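# Six arms lay a framed panel across two sawhorses

## Task

Put the framed panel on top of both sawhorses, bridging them, with most of the top surface of each sawhorse beam covered by the panel.

## Robot and tools

Robots: six identical i2rt Big YAM arms, arm1 to arm6. Each has six revolute joints, a two-finger gripper and a wrist camera (armN_cam_wrist). A fixed room camera, cam_high, is also available. Feet (base_link) in the scene frame, metres, quaternion wxyz; each foot faces along its own +x: arm1 (-0.408, +1.012, +0.852) q(+0.716, +0.005, -0.002, -0.698); arm2 (+0.330, +0.994, +0.817) q(+0.682, +0.001, +0.001, -0.731); arm3 (-0.312, -1.000, +0.836) q(+0.707, -0.004, +0.007, +0.707); arm4 (+0.414, -1.021, +0.889) q(+0.746, +0.004, -0.003, +0.666); arm5 (+1.473, +0.038, +0.503) q(+0.023, -0.004, +0.000, +1.000); arm6 (-1.473, -0.059, +0.465) q(+1.000, -0.006, +0.001, +0.008). So arm1/arm2 sit at +y facing -y, arm3/arm4 at -y facing +y, arm5 at +x facing -x, arm6 at -x facing +x. Reach is roughly 1.0 m from the joint1 axis.

Frame: one shared scene frame, origin on the floor, +z up. The hand point lies between the finger pads, about 1 cm short of the tips. Fingers point along the hand's +z; they open and close along its y. Printed hand positions can be off, more so when stretched far.

Joint ranges (radians; tolerance for done in brackets): joint1_rad -2.879..2.879 (0.045), turns the arm about its foot, positive counter-clockwise seen from above, 0 = toward the foot's +x. joint2_rad 0..3.141 (0.14), shoulder; 0 = upper arm pointing back about level, larger lifts it up then forward. joint3_rad 0..3.019 (0.09), elbow; 0 = folded, larger opens. joint4_rad -1.692..1.57 (0.055), hand pitch, positive tips fingers up. joint5_rad -1.57..1.57 (0.03), sideways swing, positive to the arm's right. joint6_rad -2.094..2.094 (0.035), roll, positive clockwise viewed from behind. gripper_m 0..0.093 (0.003), fingertip gap in metres; each finger pushes about 50 to 64 N, some grippers weaker or up to a fifth stronger.

Tool move: keys arm1..arm6 and cameras. Each arm key takes an object with optional joints, target and speed; an arm omitted receives nothing new. joints: absolute joint goals keyed by the names above (rad, gripper in m). target: an absolute hand pose [x, y, z, qw, qx, qy, qz] in the scene frame (metres, unit quaternion), reached by a straight-line path starting at the current hand_target. If target is given, joints may contain only gripper_m. speed: top path speed 0.002 to 0.5 m/s (default 0.25), only allowed with target; rotation is capped at twice that value in rad/s. Hand paths in one call all finish together, paced by the slowest, and last 0.5 to 10 s; an action never exceeds 15 s. Paths ignore obstacles and other arms; each step the pose is clipped to within 100 mm and 20 degrees of the measured hand, so hands lag, drift and may overshoot speed near full stretch, and often end a centimetre or more off. Joints move at different rates, so joint-space moves can sweep wide. Unknown keys make a call invalid; out-of-range values get it refused, and a refusal or stop cancels later move/wait/finished_scene calls in that reply. cameras: list of names, all, or [] for none.

Results: a move line lists each arm given motion with done or its worst status (e.g. time_out). Arms not named appear under as last shown with not commanded. joint_status and hand_status: off_target (resting away, may still push); time_out (each joint gets a new goal within 0.375, 0.375, 0.113, 0.225, 0.075, 0.3 rad of its stopping point and keeps pushing; resend the reported position to relax); not_followed, joint command not followed or pose unreachable (a collision/self check withheld the goal; the gripper still acts; the arm may keep trying later). on_its_own shows uncommanded behaviour; held at is a target, not a reading. Joint velocities in rad/s (gripper m/s), within noise when still. Joint torques include gravity, have per-arm offset and noise; entries 3 and 4 wrap at ±28 N m. Images may be slightly older than the state; the pictures line gives their order.

Gripper reading: shut on nothing reads 0.000 to 0.003; gripping a hard part at full force reads up to 0.005 below its width (or up to 0.002 above). Command about 0.005 below the first-contact reading for a firm grip. Release by commanding well above the reading.

wait: seconds 0 to 10, plus optional cameras; returns full state and images. zoom_image: camera plus region [x0, y0, x1, y1] in pixels, max 504x504, of that camera's newest image (images are 896x504). finished_scene: scene = current scene number; irreversible; the panel must stay in place with no robot help. After ending the first scene, make no further calls in that reply.

Avoid: hard presses or collisions between arms (including a gripper closing on another arm's fingers), which can end the scene; slamming into fixed or heavy items; dropping the panel, releasing it while moving, or letting anything leave the work area or reach the floor. Loose objects may be briefly nudged by outside pushes. Arms keep pushing on contact; sustained pushing, long stretched holds or loads heat motors: MOTOR HOT appears at 85 °C and at 100 °C an OVER-TEMPERATURE FAULT drops that arm for 30 to 60 s or more, after which blocked keys show limit_stop_at_motor_heat and need resending. The scene keeps running while you think, holding the last command.

Each tool is called after "Call:" by a JSON object that holds its "api" and its "payload".

## Session

Call:
{"api": "move", "payload": {}}

Scene clock: 0.00 s.
Joint torques (N m): no reading
Heat: arm1: hottest joint2_rad 33 °C; arm2: hottest joint1_rad 32 °C; arm3: hottest joint6_rad 31 °C; arm4: hottest joint6_rad 32 °C; arm5: hottest joint1_rad 33 °C; arm6: hottest joint2_rad 31 °C.
Joint velocities: within noise
arm1.joint_positions: joint1_rad=+0.120 joint2_rad=+0.540 joint3_rad=+1.357 joint4_rad=-1.534 joint5_rad=+0.152 joint6_rad=-0.488 gripper_m=+0.09396
arm1.joint_status: not commanded
arm1.hand: x=-0.4132 y=+0.8296 z=+1.3519 quat_wxyz=(-0.185, -0.440, -0.795, +0.374) (m; scene frame)
arm1.hand_target: x=-0.4137 y=+0.8318 z=+1.3620 quat_wxyz=(-0.191, -0.439, -0.790, +0.383) (m; scene frame)
arm1.hand_status: not commanded
arm2.joint_positions: joint1_rad=-0.156 joint2_rad=+0.570 joint3_rad=+1.448 joint4_rad=-1.233 joint5_rad=-0.200 joint6_rad=+0.443 gripper_m=+0.09396
arm2.joint_status: not commanded
arm2.hand: x=+0.3161 y=+0.7778 z=+1.4174 quat_wxyz=(-0.494, -0.710, -0.408, +0.291) (m; scene frame)
arm2.hand_target: x=+0.3170 y=+0.7814 z=+1.4275 quat_wxyz=(-0.501, -0.704, -0.406, +0.298) (m; scene frame)
arm2.hand_status: not commanded
arm3.joint_positions: joint1_rad=+0.193 joint2_rad=+0.470 joint3_rad=+1.457 joint4_rad=-1.193 joint5_rad=+0.176 joint6_rad=+0.268 gripper_m=+0.09396
arm3.joint_status: not commanded
arm3.hand: x=-0.3095 y=-0.8211 z=+1.4639 quat_wxyz=(-0.384, +0.487, -0.610, -0.494) (m; scene frame)
arm3.hand_target: x=-0.3086 y=-0.8256 z=+1.4721 quat_wxyz=(-0.387, +0.482, -0.606, -0.501) (m; scene frame)
arm3.hand_status: not commanded
arm4.joint_positions: joint1_rad=-0.131 joint2_rad=+0.477 joint3_rad=+1.382 joint4_rad=-1.293 joint5_rad=-0.215 joint6_rad=+0.128 gripper_m=+0.09396
arm4.joint_status: not commanded
arm4.hand: x=+0.4217 y=-0.8445 z=+1.4633 quat_wxyz=(-0.357, +0.513, -0.646, -0.439) (m; scene frame)
arm4.hand_target: x=+0.4208 y=-0.8484 z=+1.4758 quat_wxyz=(-0.366, +0.510, -0.638, -0.446) (m; scene frame)
arm4.hand_status: not commanded
arm5.joint_positions: joint1_rad=+0.326 joint2_rad=+0.619 joint3_rad=+1.375 joint4_rad=-1.335 joint5_rad=+0.206 joint6_rad=-0.432 gripper_m=+0.09396
arm5.joint_status: not commanded
arm5.hand: x=+1.2327 y=+0.0074 z=+1.0348 quat_wxyz=(-0.125, +0.839, +0.259, -0.462) (m; scene frame)
arm5.hand_target: x=+1.2352 y=+0.0081 z=+1.0450 quat_wxyz=(-0.126, +0.834, +0.256, -0.472) (m; scene frame)
arm5.hand_status: not commanded
arm6.joint_positions: joint1_rad=+0.381 joint2_rad=+0.618 joint3_rad=+1.402 joint4_rad=-1.171 joint5_rad=-0.118 joint6_rad=-0.340 gripper_m=+0.09396
arm6.joint_status: not commanded
arm6.hand: x=-1.2475 y=+0.0631 z=+1.0445 quat_wxyz=(-0.552, +0.332, -0.762, -0.061) (m; scene frame)
arm6.hand_target: x=-1.2505 y=+0.0620 z=+1.0577 quat_wxyz=(-0.564, +0.330, -0.754, -0.061) (m; scene frame)
arm6.hand_status: not commanded
pictures: arm1_cam_wrist, arm2_cam_wrist, arm3_cam_wrist, arm4_cam_wrist, arm5_cam_wrist, arm6_cam_wrist, cam_high

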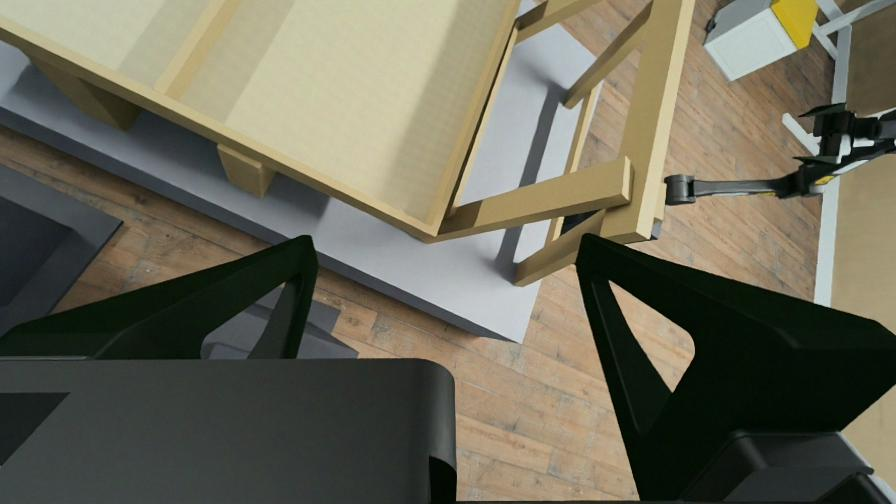

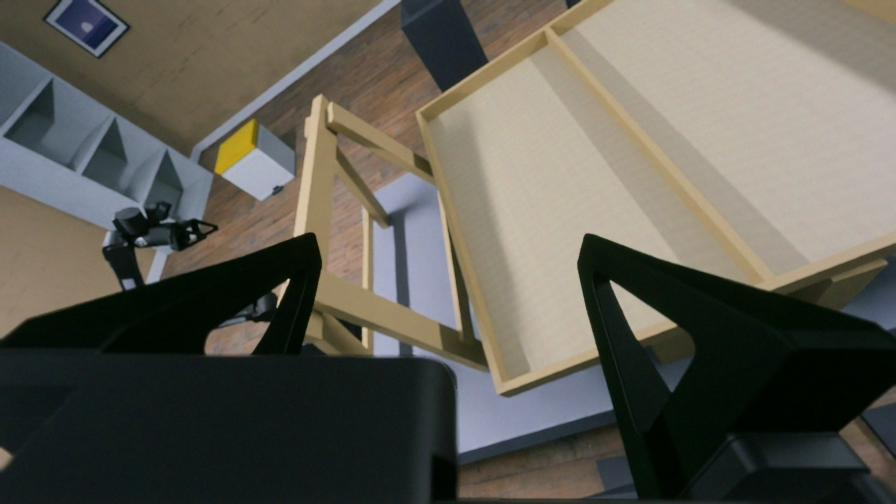

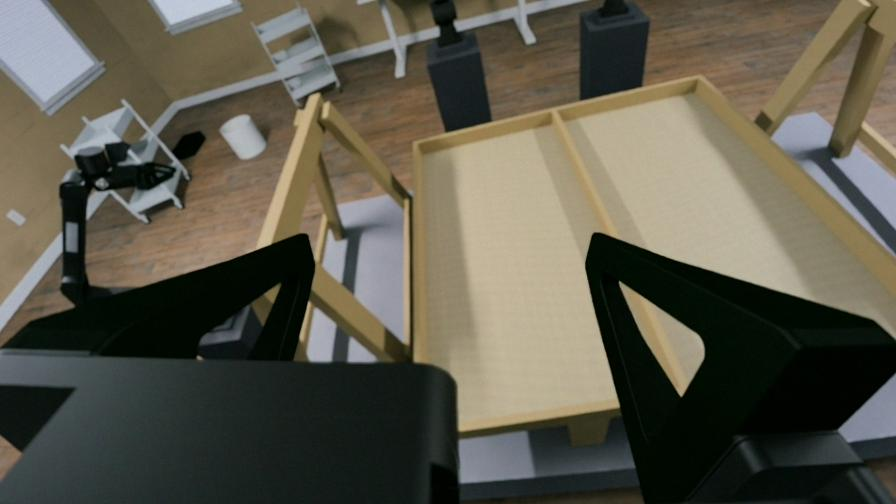

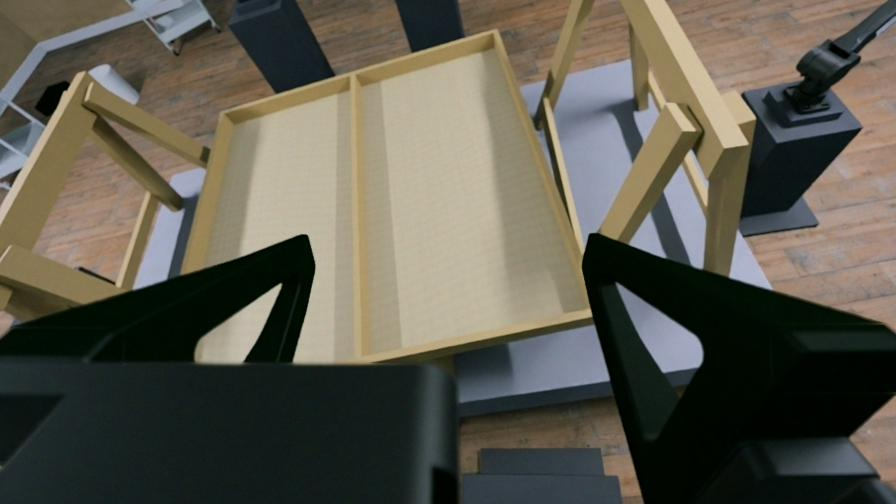

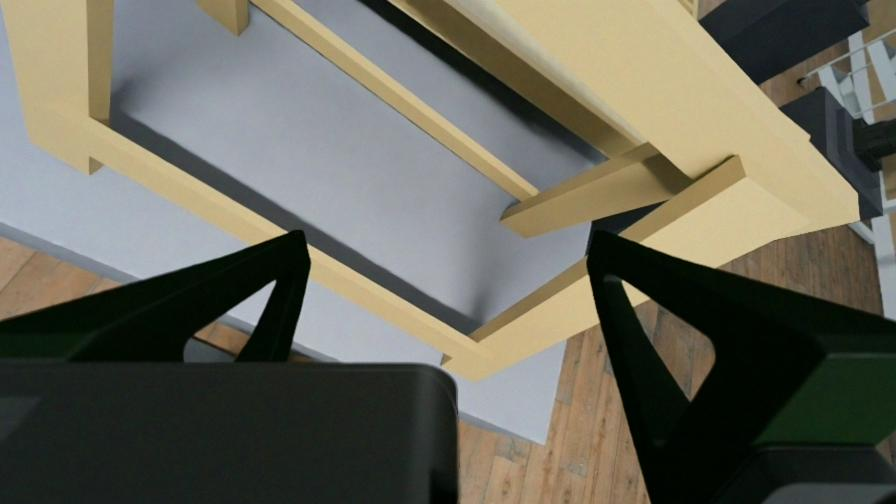

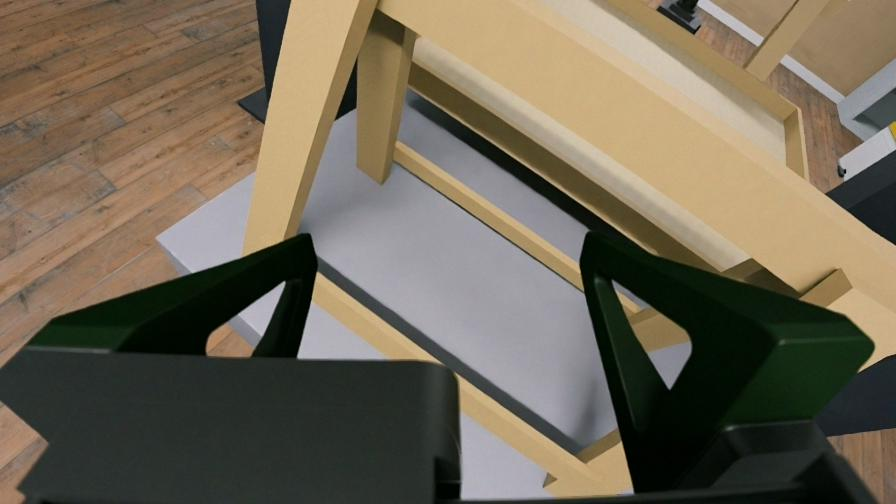

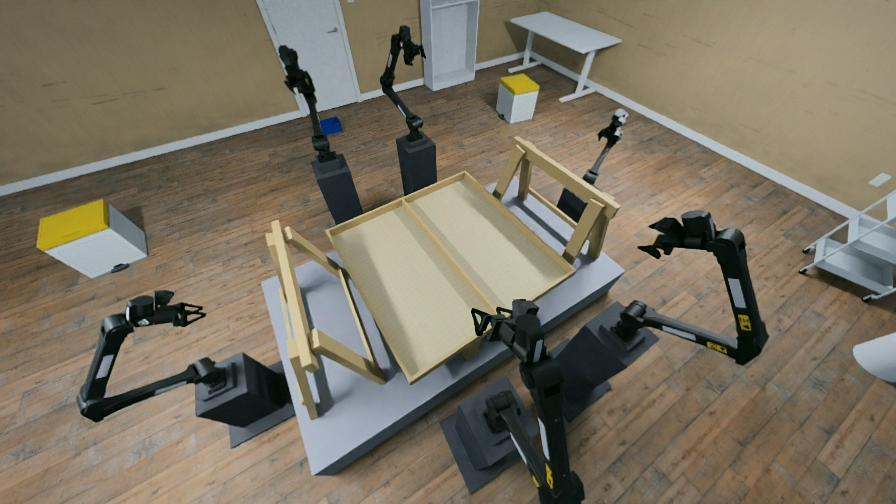

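Call:
{"api": "zoom_image", "payload": {"camera": "cam_high", "region": [230, 110, 640, 480]}}

Call:
{"api": "zoom_image", "payload": {"camera": "arm3_cam_wrist", "region": [200, 0, 700, 504]}}

Call:
{"api": "zoom_image", "payload": {"camera": "arm5_cam_wrist", "region": [392, 0, 896, 504]}}

Scaled by 1.229.

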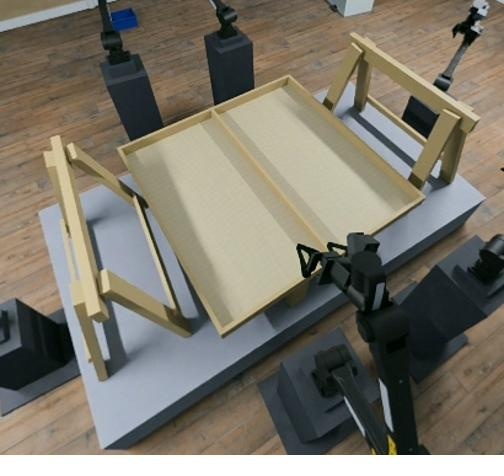

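Scaled by 1.000.

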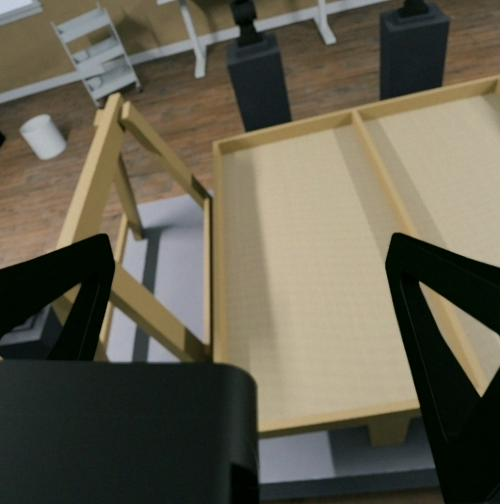

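Scaled by 1.000.

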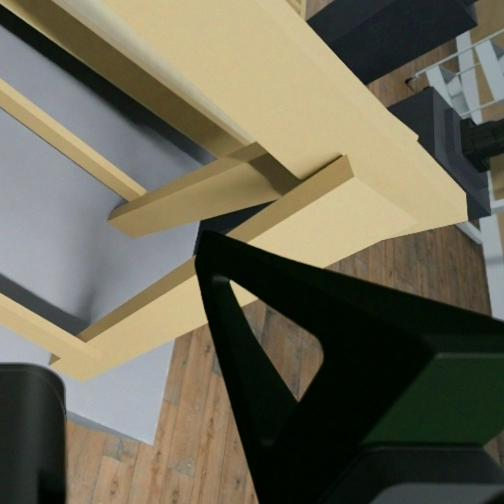

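Call:
{"api": "move", "payload": {"arm1": {"target":[-0.41,0.6,0.9,0,0,1,0],"joints":{"gripper_m":0.09}}, "arm2": {"target":[0.33,0.61,0.9,0,1,0,0],"joints":{"gripper_m":0.09}}, "arm3": {"target":[-0.31,-0.57,0.9,0,0,1,0],"joints":{"gripper_m":0.09}}, "arm4": {"target":[0.41,-0.57,0.9,0,1,0,0],"joints":{"gripper_m":0.09}}, "arm5": {"target":[1.1,-0.05,0.6,0,0.7071,0.7071,0],"joints":{"gripper_m":0.09}}, "arm6": {"target":[-1.1,-0.05,0.6,0,0.7071,0.7071,0],"joints":{"gripper_m":0.09}}}}

Scene clock: 13.47 s.
Joint torques (N m): arm1=[1.08 -10.29 10.06 0.87 0.1 -0.16] | arm2=[-1.73 -7 9.43 0.58 0.15 0.13] | arm3=[-1.55 -12.92 10.69 0.73 -0.1 -0.02] | arm4=[1.79 -10.75 10.62 0.06 -0.05 -0.12] | arm5=[1.08 -9.88 11.82 0.77 -0.01 -0.09] | arm6=[1.44 -9.35 9.33 0.8 0.11 0.02]
Heat: arm1: hottest joint2_rad 33 °C; arm2: hottest joint1_rad 32 °C; arm3: hottest joint6_rad 31 °C; arm4: hottest joint6_rad 31 °C; arm5: hottest joint1_rad 33 °C; arm6: hottest joint2_rad 31 °C.
move: arm1 off_target; arm2 off_target; arm3 off_target; arm4 off_target; arm5 off_target; arm6 off_target
Joint velocities: within noise
arm1.joint_positions: joint1_rad=-0.032 joint2_rad=+1.556 joint3_rad=+0.950 joint4_rad=-0.992 joint5_rad=+0.008 joint6_rad=-1.562 gripper_m=+0.09007
arm1.joint_status: all done
arm1.hand: x=-0.4129 y=+0.6210 z=+0.8954 quat_wxyz=(-0.001, -0.008, -1.000, -0.016) (m; scene frame)
arm1.hand_target: x=-0.4099 y=+0.6008 z=+0.9005 quat_wxyz=(+0.000, +0.000, -1.000, +0.000) (m; scene frame)
arm1.hand_status: off_target (0.022 m and 2.1 deg from the pose sent, 0.507 m and 74.7 deg at the start)
arm2.joint_positions: joint1_rad=+0.077 joint2_rad=+1.447 joint3_rad=+0.932 joint4_rad=-1.080 joint5_rad=+0.001 joint6_rad=+1.561 gripper_m=+0.09012
arm2.joint_status: all done
arm2.hand: x=+0.3325 y=+0.6248 z=+0.8950 quat_wxyz=(+0.013, -1.000, -0.009, +0.001) (m; scene frame)
arm2.hand_target: x=+0.3300 y=+0.6104 z=+0.9002 quat_wxyz=(+0.000, -1.000, +0.000, +0.000) (m; scene frame)
arm2.hand_status: off_target (0.016 m and 1.8 deg from the pose sent, 0.544 m and 89.5 deg at the start)
arm3.joint_positions: joint1_rad=+0.017 joint2_rad=+1.566 joint3_rad=+1.017 joint4_rad=-1.042 joint5_rad=+0.009 joint6_rad=+1.558 gripper_m=+0.09008
arm3.joint_status: all done
arm3.hand: x=-0.3160 y=-0.5902 z=+0.8918 quat_wxyz=(-0.002, +0.015, -1.000, +0.018) (m; scene frame)
arm3.hand_target: x=-0.3099 y=-0.5708 z=+0.9003 quat_wxyz=(+0.000, +0.000, -1.000, +0.000) (m; scene frame)
arm3.hand_status: off_target (0.023 m and 2.6 deg from the pose sent, 0.617 m and 104.9 deg at the start)
arm4.joint_positions: joint1_rad=+0.116 joint2_rad=+1.736 joint3_rad=+1.020 joint4_rad=-0.917 joint5_rad=-0.001 joint6_rad=-1.550 gripper_m=+0.09006
arm4.joint_status: all done
arm4.hand: x=+0.4128 y=-0.5969 z=+0.8874 quat_wxyz=(+0.026, +1.000, -0.009, +0.000) (m; scene frame)
arm4.hand_target: x=+0.4099 y=-0.5711 z=+0.9007 quat_wxyz=(+0.000, +1.000, +0.000, +0.000) (m; scene frame)
arm4.hand_status: off_target (0.030 m and 3.2 deg from the pose sent, 0.627 m and 118.3 deg at the start)
arm5.joint_positions: joint1_rad=+0.273 joint2_rad=+1.417 joint3_rad=+0.960 joint4_rad=-1.123 joint5_rad=+0.000 joint6_rad=-1.323 gripper_m=+0.09012
arm5.joint_status: all done
arm5.hand: x=+1.1101 y=-0.0453 z=+0.5987 quat_wxyz=(+0.005, +0.715, +0.699, +0.006) (m; scene frame)
arm5.hand_target: x=+1.1002 y=-0.0499 z=+0.6002 quat_wxyz=(+0.000, +0.707, +0.707, +0.000) (m; scene frame)
arm5.hand_status: off_target (0.011 m and 1.6 deg from the pose sent, 0.458 m and 78.1 deg at the start)
arm6.joint_positions: joint1_rad=+0.006 joint2_rad=+1.363 joint3_rad=+0.996 joint4_rad=-1.230 joint5_rad=-0.009 joint6_rad=+1.576 gripper_m=+0.09010
arm6.joint_status: all done
arm6.hand: x=-1.1129 y=-0.0485 z=+0.5943 quat_wxyz=(+0.009, -0.701, -0.713, +0.011) (m; scene frame)
arm6.hand_target: x=-1.1003 y=-0.0501 z=+0.6001 quat_wxyz=(+0.000, -0.707, -0.707, +0.000) (m; scene frame)
arm6.hand_status: off_target (0.014 m and 1.9 deg from the pose sent, 0.482 m and 144.6 deg at the start)
pictures: arm1_cam_wrist, arm2_cam_wrist, arm3_cam_wrist, arm4_cam_wrist, arm5_cam_wrist, arm6_cam_wrist, cam_high

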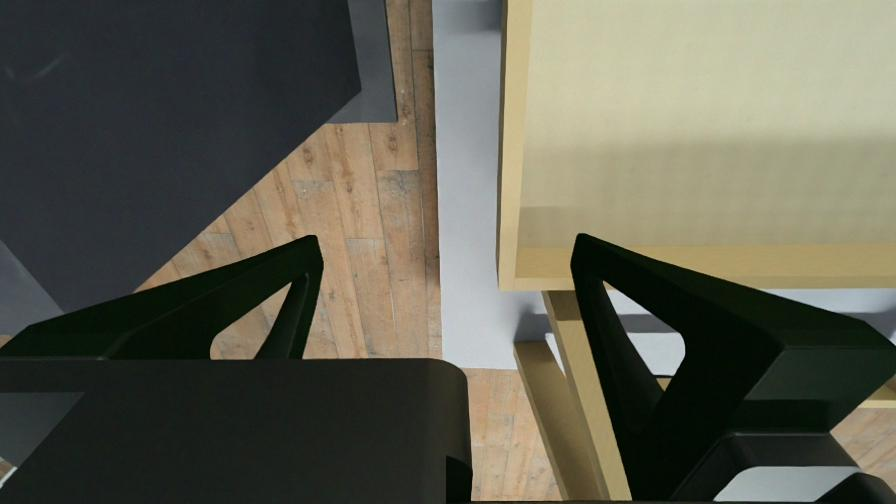

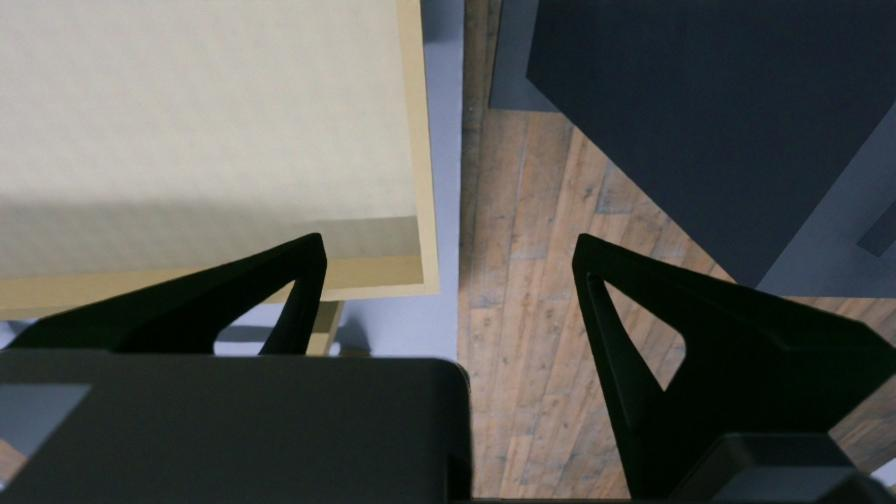

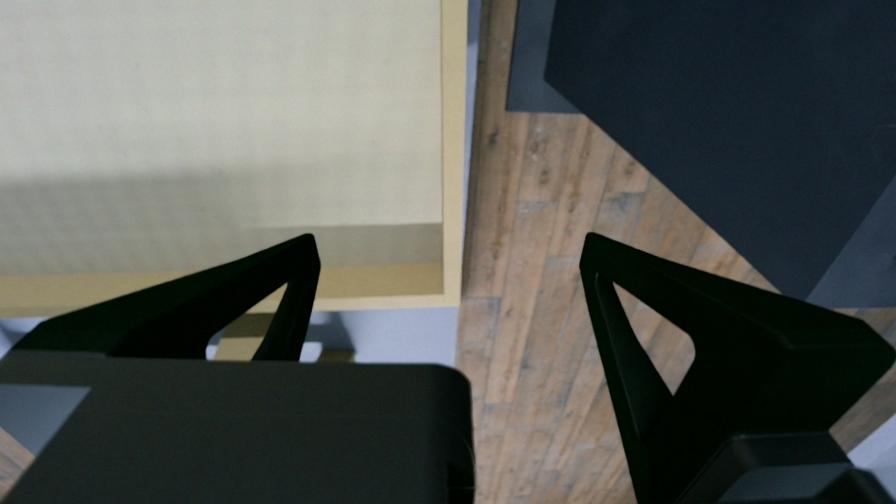

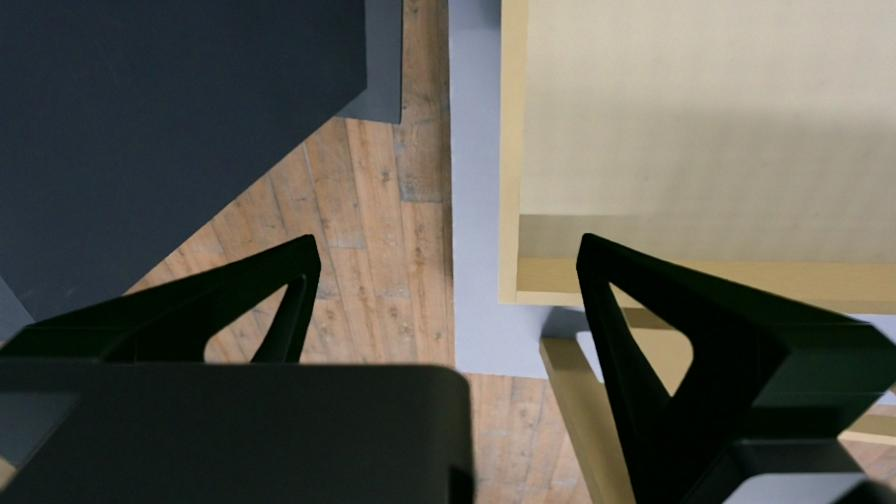

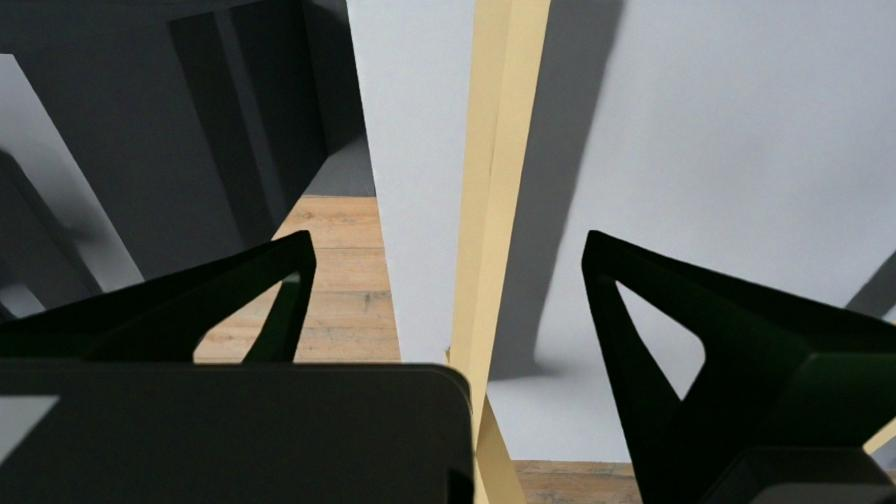

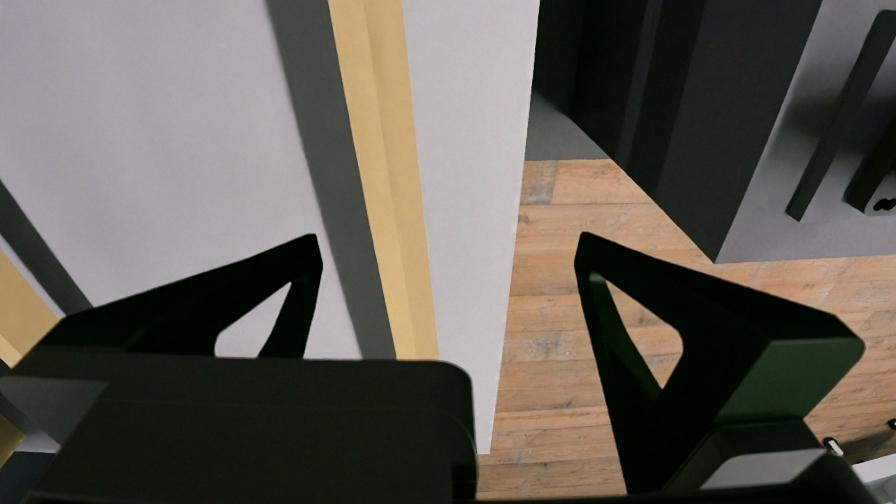

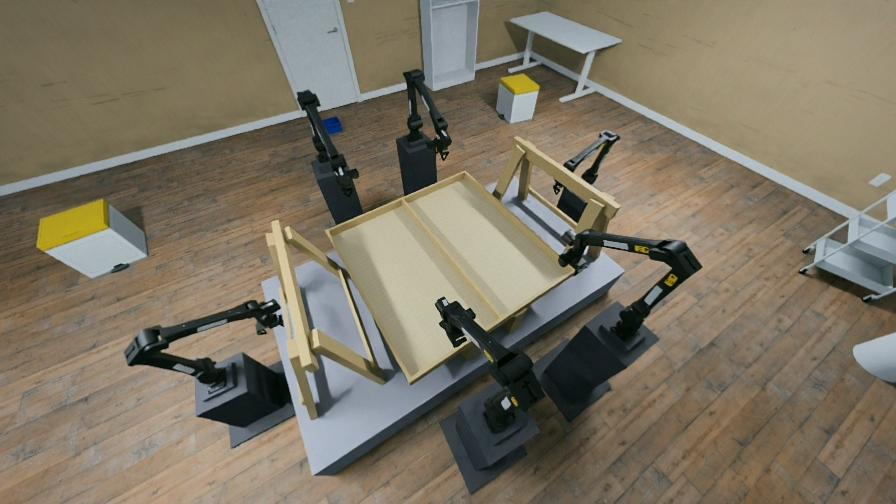

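Call:
{"api": "move", "payload": {"arm1": {"target":[-0.41,0.55,0.7,0,-0.0275,1,0]}, "arm2": {"target":[0.33,0.585,0.7,0,1,0.0275,0]}, "arm3": {"target":[-0.31,-0.587,0.7,0,-0.0275,1,0]}, "arm4": {"target":[0.41,-0.53,0.7,0,1,0.0275,0]}, "arm5": {"target":[1.05,-0.05,0.4,0,0.7071,0.7071,0]}, "arm6": {"target":[-1.03,-0.05,0.4,0,0.7071,0.7071,0]}}}

Scene clock: 17.03 s.
Joint torques (N m): arm1=[0.73 -13.86 6.09 0.92 0.09 -0.14] | arm2=[-1.79 -9.93 5.53 0.62 0.16 -0.11] | arm3=[-1.73 -15.09 4.46 0.96 -0.1 -0.25] | arm4=[1.61 -14.21 6.35 0.2 -0.06 -0.08] | arm5=[0.09 -12.69 8.81 0.92 0.03 -0.04] | arm6=[1.55 -13.1 7.87 1.42 0.33 0.03]
Heat: arm1: hottest joint2_rad 33 °C; arm2: hottest joint1_rad 32 °C; arm3: hottest joint6_rad 31 °C; arm4: hottest joint6_rad 31 °C; arm5: hottest joint1_rad 33 °C; arm6: hottest joint2_rad 31 °C.
move: arm1 off_target; arm2 done; arm3 done; arm4 off_target; arm5 off_target; arm6 off_target
Joint velocities: within noise
arm1.joint_positions: joint1_rad=-0.032 joint2_rad=+2.062 joint3_rad=+1.023 joint4_rad=-0.542 joint5_rad=+0.008 joint6_rad=-1.622 gripper_m=+0.09007
arm1.joint_status: not commanded
arm1.hand: x=-0.4115 y=+0.5616 z=+0.7055 quat_wxyz=(-0.001, +0.022, -1.000, -0.007) (m; scene frame)
arm1.hand_target: x=-0.4100 y=+0.5502 z=+0.7004 quat_wxyz=(+0.000, +0.028, -1.000, +0.000) (m; scene frame)
arm1.hand_status: off_target (0.013 m and 1.1 deg from the pose sent, 0.208 m and 4.5 deg at the start)
arm2.joint_positions: joint1_rad=+0.077 joint2_rad=+1.909 joint3_rad=+0.863 joint4_rad=-0.534 joint5_rad=+0.001 joint6_rad=+1.527 gripper_m=+0.09012
arm2.joint_status: not commanded
arm2.hand: x=+0.3327 y=+0.5934 z=+0.7028 quat_wxyz=(+0.005, -1.000, -0.026, +0.001) (m; scene frame)
arm2.hand_target: x=+0.3300 y=+0.5851 z=+0.7002 quat_wxyz=(+0.000, -1.000, -0.028, +0.000) (m; scene frame)
arm2.hand_status: done (0.009 m and 0.6 deg from the pose sent, 0.199 m and 2.6 deg at the start)
arm3.joint_positions: joint1_rad=+0.016 joint2_rad=+1.950 joint3_rad=+0.884 joint4_rad=-0.490 joint5_rad=+0.009 joint6_rad=+1.526 gripper_m=+0.09008
arm3.joint_status: not commanded
arm3.hand: x=-0.3169 y=-0.5886 z=+0.7040 quat_wxyz=(-0.001, +0.030, -1.000, +0.001) (m; scene frame)
arm3.hand_target: x=-0.3101 y=-0.5872 z=+0.7000 quat_wxyz=(+0.000, +0.028, -1.000, +0.000) (m; scene frame)
arm3.hand_status: done (0.008 m and 0.4 deg from the pose sent, 0.192 m and 2.5 deg at the start)
arm4.joint_positions: joint1_rad=+0.116 joint2_rad=+2.224 joint3_rad=+1.128 joint4_rad=-0.521 joint5_rad=+0.000 joint6_rad=-1.607 gripper_m=+0.09006
arm4.joint_status: not commanded
arm4.hand: x=+0.4125 y=-0.5505 z=+0.6955 quat_wxyz=(+0.019, +1.000, +0.020, -0.001) (m; scene frame)
arm4.hand_target: x=+0.4099 y=-0.5305 z=+0.7005 quat_wxyz=(+0.000, +1.000, +0.027, +0.000) (m; scene frame)
arm4.hand_status: off_target (0.021 m and 2.3 deg from the pose sent, 0.199 m and 5.1 deg at the start)
arm5.joint_positions: joint1_rad=+0.258 joint2_rad=+1.881 joint3_rad=+0.922 joint4_rad=-0.610 joint5_rad=-0.002 joint6_rad=-1.355 gripper_m=+0.09010
arm5.joint_status: not commanded
arm5.hand: x=+1.0613 y=-0.0507 z=+0.4091 quat_wxyz=(+0.003, +0.709, +0.705, +0.002) (m; scene frame)
arm5.hand_target: x=+1.0506 y=-0.0499 z=+0.4003 quat_wxyz=(+0.000, +0.707, +0.707, +0.000) (m; scene frame)
arm5.hand_status: off_target (0.015 m and 0.5 deg from the pose sent, 0.208 m and 1.6 deg at the start)
arm6.joint_positions: joint1_rad=+0.006 joint2_rad=+1.832 joint3_rad=+0.960 joint4_rad=-0.735 joint5_rad=-0.015 joint6_rad=+1.578 gripper_m=+0.09009
arm6.joint_status: not commanded
arm6.hand: x=-1.0520 y=-0.0484 z=+0.4022 quat_wxyz=(+0.015, -0.702, -0.712, +0.013) (m; scene frame)
arm6.hand_target: x=-1.0307 y=-0.0500 z=+0.4008 quat_wxyz=(+0.000, -0.707, -0.707, +0.000) (m; scene frame)
arm6.hand_status: off_target (0.022 m and 2.4 deg from the pose sent, 0.211 m and 1.9 deg at the start)
pictures: arm1_cam_wrist, arm2_cam_wrist, arm3_cam_wrist, arm4_cam_wrist, arm5_cam_wrist, arm6_cam_wrist, cam_high

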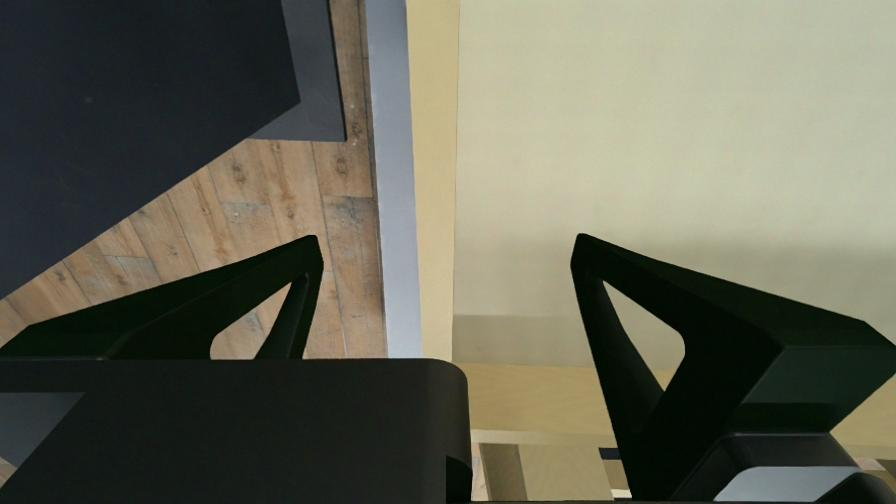

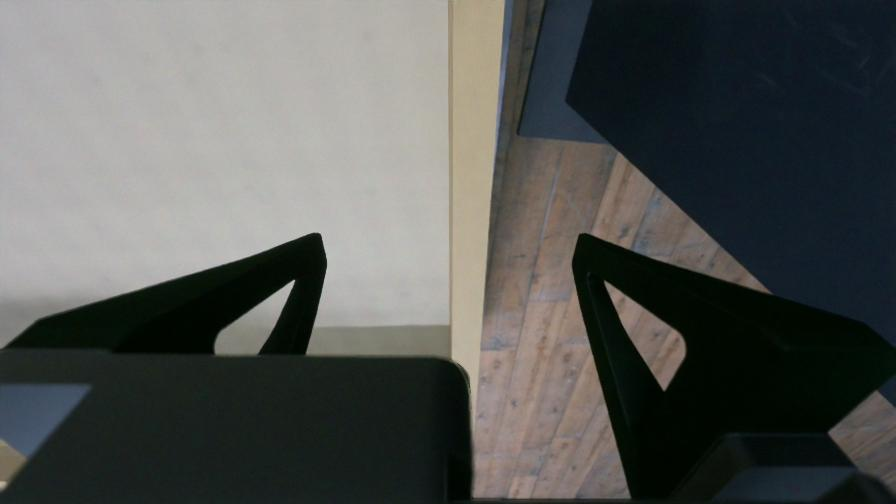

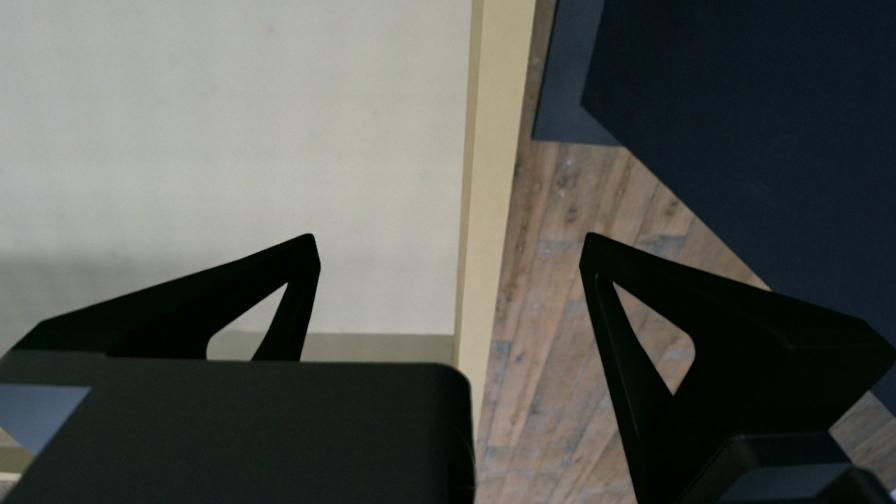

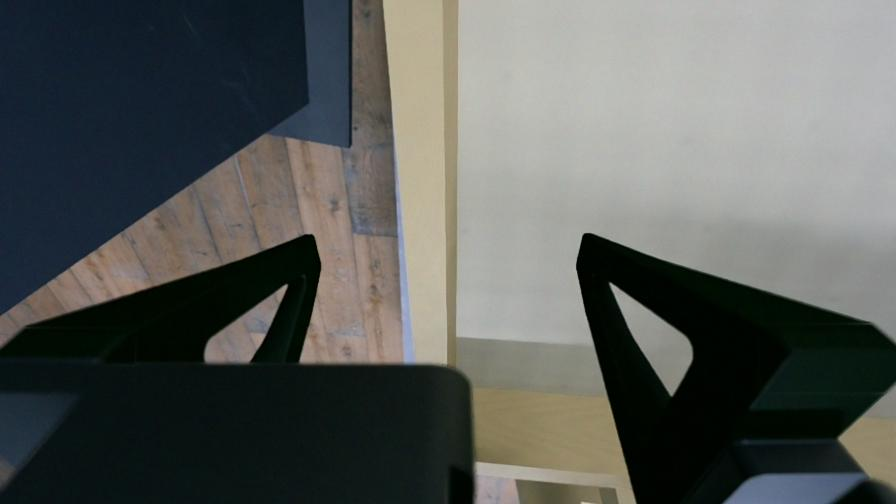

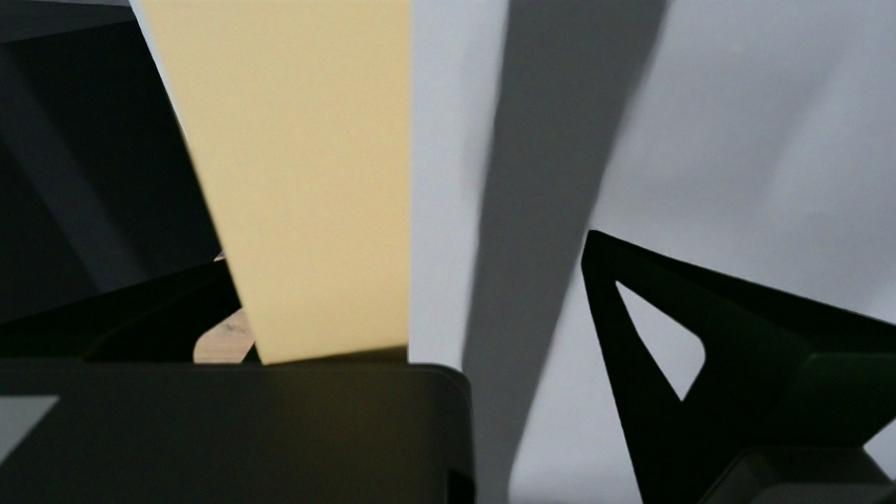

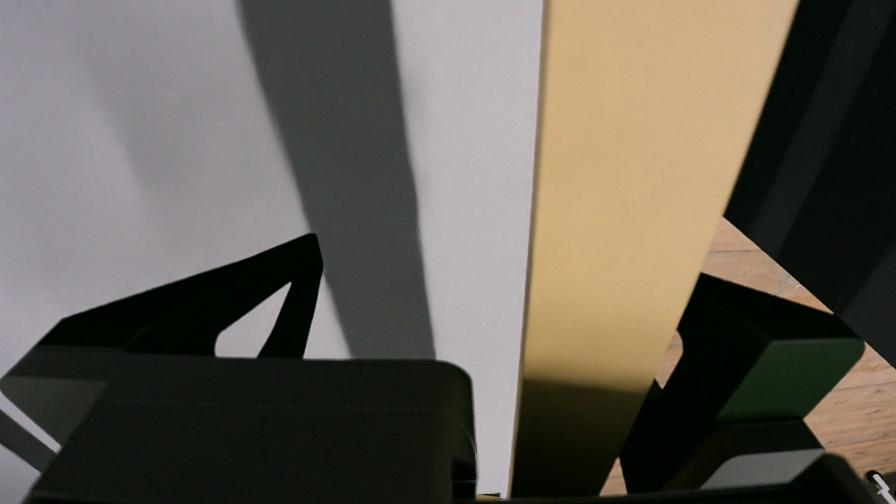

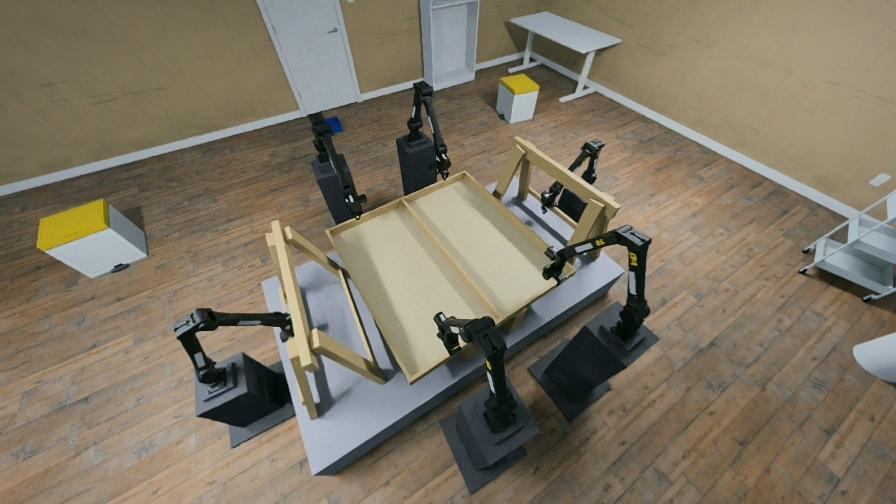

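Call:
{"api": "move", "payload": {"arm1": {"target":[-0.41,0.552,0.605,0,-0.0275,1,0],"speed":0.1}, "arm2": {"target":[0.33,0.585,0.605,0,1,0.0275,0],"speed":0.1}, "arm3": {"target":[-0.31,-0.595,0.605,0,-0.0275,1,0],"speed":0.1}, "arm4": {"target":[0.41,-0.538,0.61,0,1,0.0275,0],"speed":0.1}, "arm5": {"target":[1.075,-0.05,0.4,0,0.7071,0.7071,0],"speed":0.1}, "arm6": {"target":[-1.066,-0.05,0.4,0,0.7071,0.7071,0],"speed":0.1}}}

Scene clock: 20.13 s.
Joint torques (N m): arm1=[0.62 -14.62 4.23 0.95 0.09 -0.15] | arm2=[-1.73 -10.64 4.16 0.61 0.15 -0.11] | arm3=[-1.67 -15.79 3.63 0.92 -0.09 -0.24] | arm4=[1.67 -14.33 4.59 0.25 -0.07 -0.09] | arm5=[1.03 -13.98 4.52 0.79 0.03 0.07] | arm6=[1.67 -14.62 3.63 0.84 0.33 0]
Heat: arm1: hottest joint2_rad 33 °C; arm2: hottest joint1_rad 32 °C; arm3: hottest joint6_rad 31 °C; arm4: hottest joint6_rad 31 °C; arm5: hottest joint1_rad 33 °C; arm6: hottest joint2_rad 31 °C.
move: arm1 done; arm2 done; arm3 off_target; arm4 off_target; arm5 off_target; arm6 done
Joint velocities: within noise
arm1.joint_positions: joint1_rad=-0.032 joint2_rad=+2.295 joint3_rad=+1.079 joint4_rad=-0.358 joint5_rad=+0.008 joint6_rad=-1.624 gripper_m=+0.09007
arm1.joint_status: not commanded
arm1.hand: x=-0.4106 y=+0.5578 z=+0.6136 quat_wxyz=(-0.001, +0.023, -1.000, -0.003) (m; scene frame)
arm1.hand_target: x=-0.4100 y=+0.5524 z=+0.6052 quat_wxyz=(+0.000, +0.028, -1.000, +0.000) (m; scene frame)
arm1.hand_status: done (0.010 m and 0.7 deg from the pose sent, 0.101 m and 1.1 deg at the start)
arm2.joint_positions: joint1_rad=+0.077 joint2_rad=+2.162 joint3_rad=+0.894 joint4_rad=-0.310 joint5_rad=+0.001 joint6_rad=+1.527 gripper_m=+0.09012
arm2.joint_status: not commanded
arm2.hand: x=+0.3326 y=+0.5928 z=+0.6106 quat_wxyz=(+0.004, -1.000, -0.026, +0.001) (m; scene frame)
arm2.hand_target: x=+0.3300 y=+0.5853 z=+0.6051 quat_wxyz=(+0.000, -1.000, -0.028, +0.000) (m; scene frame)
arm2.hand_status: done (0.010 m and 0.5 deg from the pose sent, 0.098 m and 0.7 deg at the start)
arm3.joint_positions: joint1_rad=+0.015 joint2_rad=+2.201 joint3_rad=+0.895 joint4_rad=-0.260 joint5_rad=+0.009 joint6_rad=+1.525 gripper_m=+0.09008
arm3.joint_status: not commanded
arm3.hand: x=-0.3166 y=-0.6022 z=+0.6092 quat_wxyz=(-0.001, +0.030, -1.000, +0.005) (m; scene frame)
arm3.hand_target: x=-0.3100 y=-0.5952 z=+0.6052 quat_wxyz=(+0.000, +0.028, -1.000, +0.000) (m; scene frame)
arm3.hand_status: off_target (0.011 m and 0.7 deg from the pose sent, 0.100 m and 0.3 deg at the start)
arm4.joint_positions: joint1_rad=+0.116 joint2_rad=+2.431 joint3_rad=+1.183 joint4_rad=-0.360 joint5_rad=+0.000 joint6_rad=-1.607 gripper_m=+0.09006
arm4.joint_status: not commanded
arm4.hand: x=+0.4124 y=-0.5536 z=+0.6090 quat_wxyz=(+0.014, +1.000, +0.020, -0.001) (m; scene frame)
arm4.hand_target: x=+0.4099 y=-0.5382 z=+0.6105 quat_wxyz=(+0.000, +1.000, +0.027, +0.000) (m; scene frame)
arm4.hand_status: off_target (0.016 m and 1.9 deg from the pose sent, 0.086 m and 2.3 deg at the start)
arm5.joint_positions: joint1_rad=+0.258 joint2_rad=+1.866 joint3_rad=+0.897 joint4_rad=-0.569 joint5_rad=-0.002 joint6_rad=-1.355 gripper_m=+0.09010
arm5.joint_status: not commanded
arm5.hand: x=+1.0623 y=-0.0505 z=+0.4095 quat_wxyz=(-0.005, +0.709, +0.705, -0.011) (m; scene frame)
arm5.hand_target: x=+1.0750 y=-0.0499 z=+0.4004 quat_wxyz=(+0.000, +0.707, +0.707, +0.000) (m; scene frame)
arm5.hand_status: off_target (0.016 m and 1.4 deg from the pose sent, 0.017 m and 0.5 deg at the start)
arm6.joint_positions: joint1_rad=+0.006 joint2_rad=+1.796 joint3_rad=+0.905 joint4_rad=-0.673 joint5_rad=-0.015 joint6_rad=+1.583 gripper_m=+0.09009
arm6.joint_status: not commanded
arm6.hand: x=-1.0595 y=-0.0485 z=+0.4032 quat_wxyz=(+0.000, -0.703, -0.711, -0.003) (m; scene frame)
arm6.hand_target: x=-1.0659 y=-0.0500 z=+0.4000 quat_wxyz=(+0.000, -0.707, -0.707, +0.000) (m; scene frame)
arm6.hand_status: done (0.007 m and 0.7 deg from the pose sent, 0.014 m and 2.4 deg at the start)
pictures: arm1_cam_wrist, arm2_cam_wrist, arm3_cam_wrist, arm4_cam_wrist, arm5_cam_wrist, arm6_cam_wrist, cam_high

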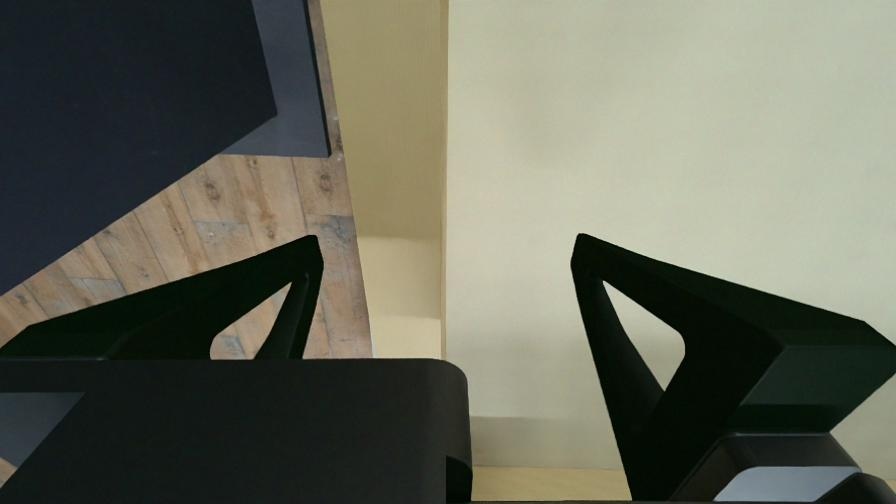

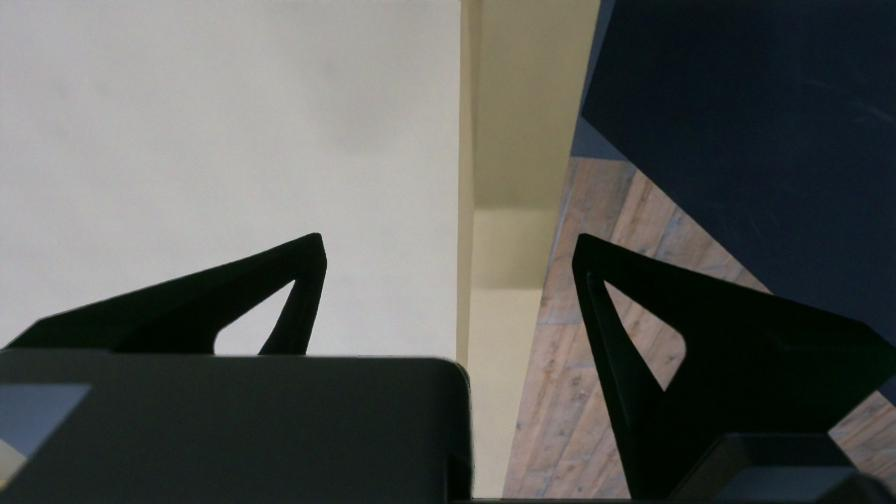

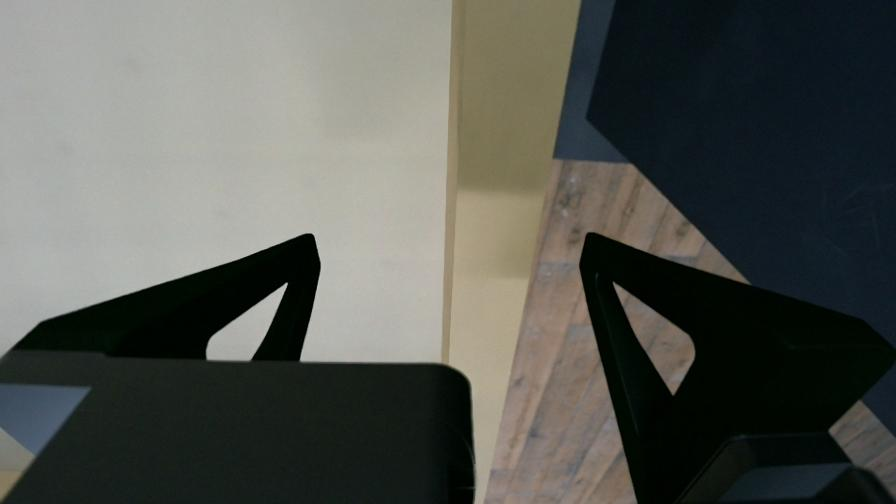

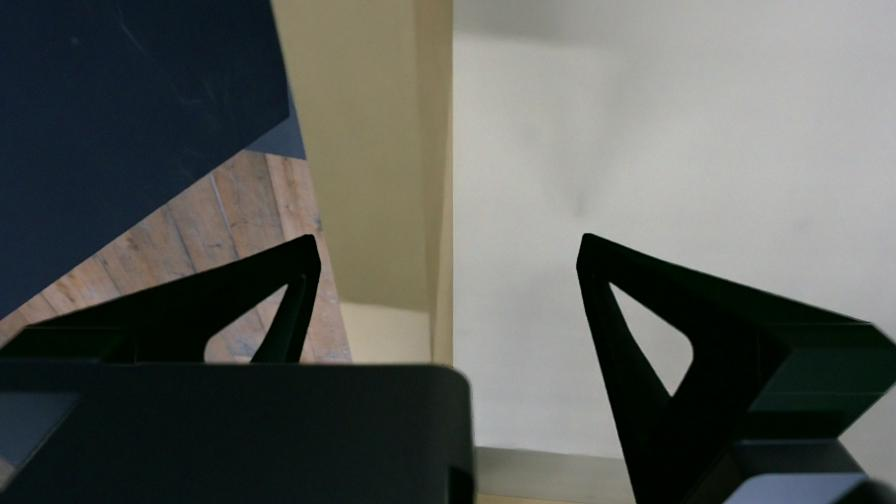

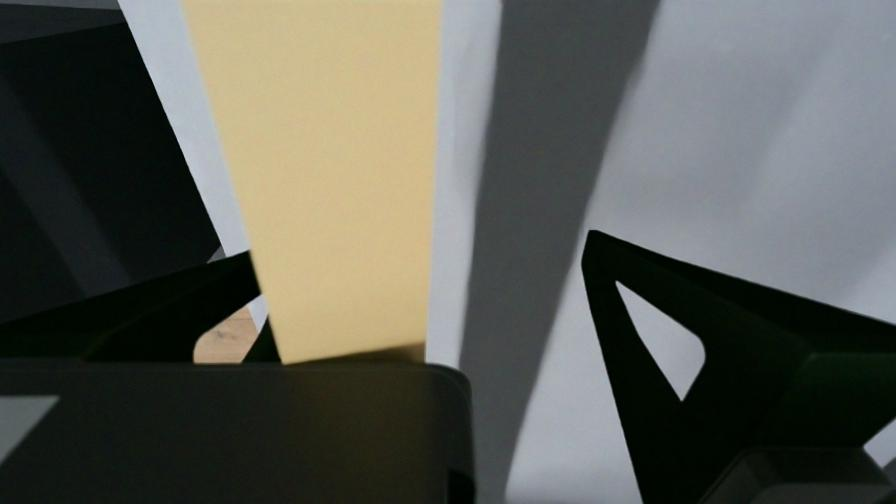

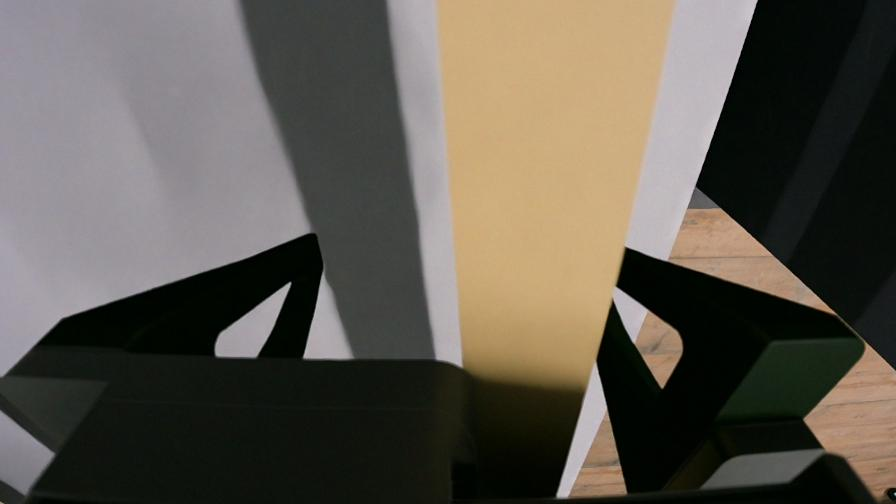

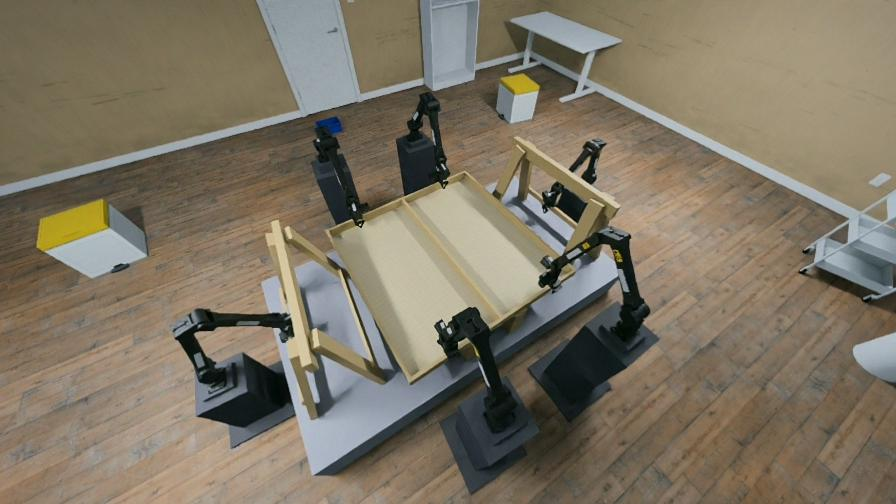

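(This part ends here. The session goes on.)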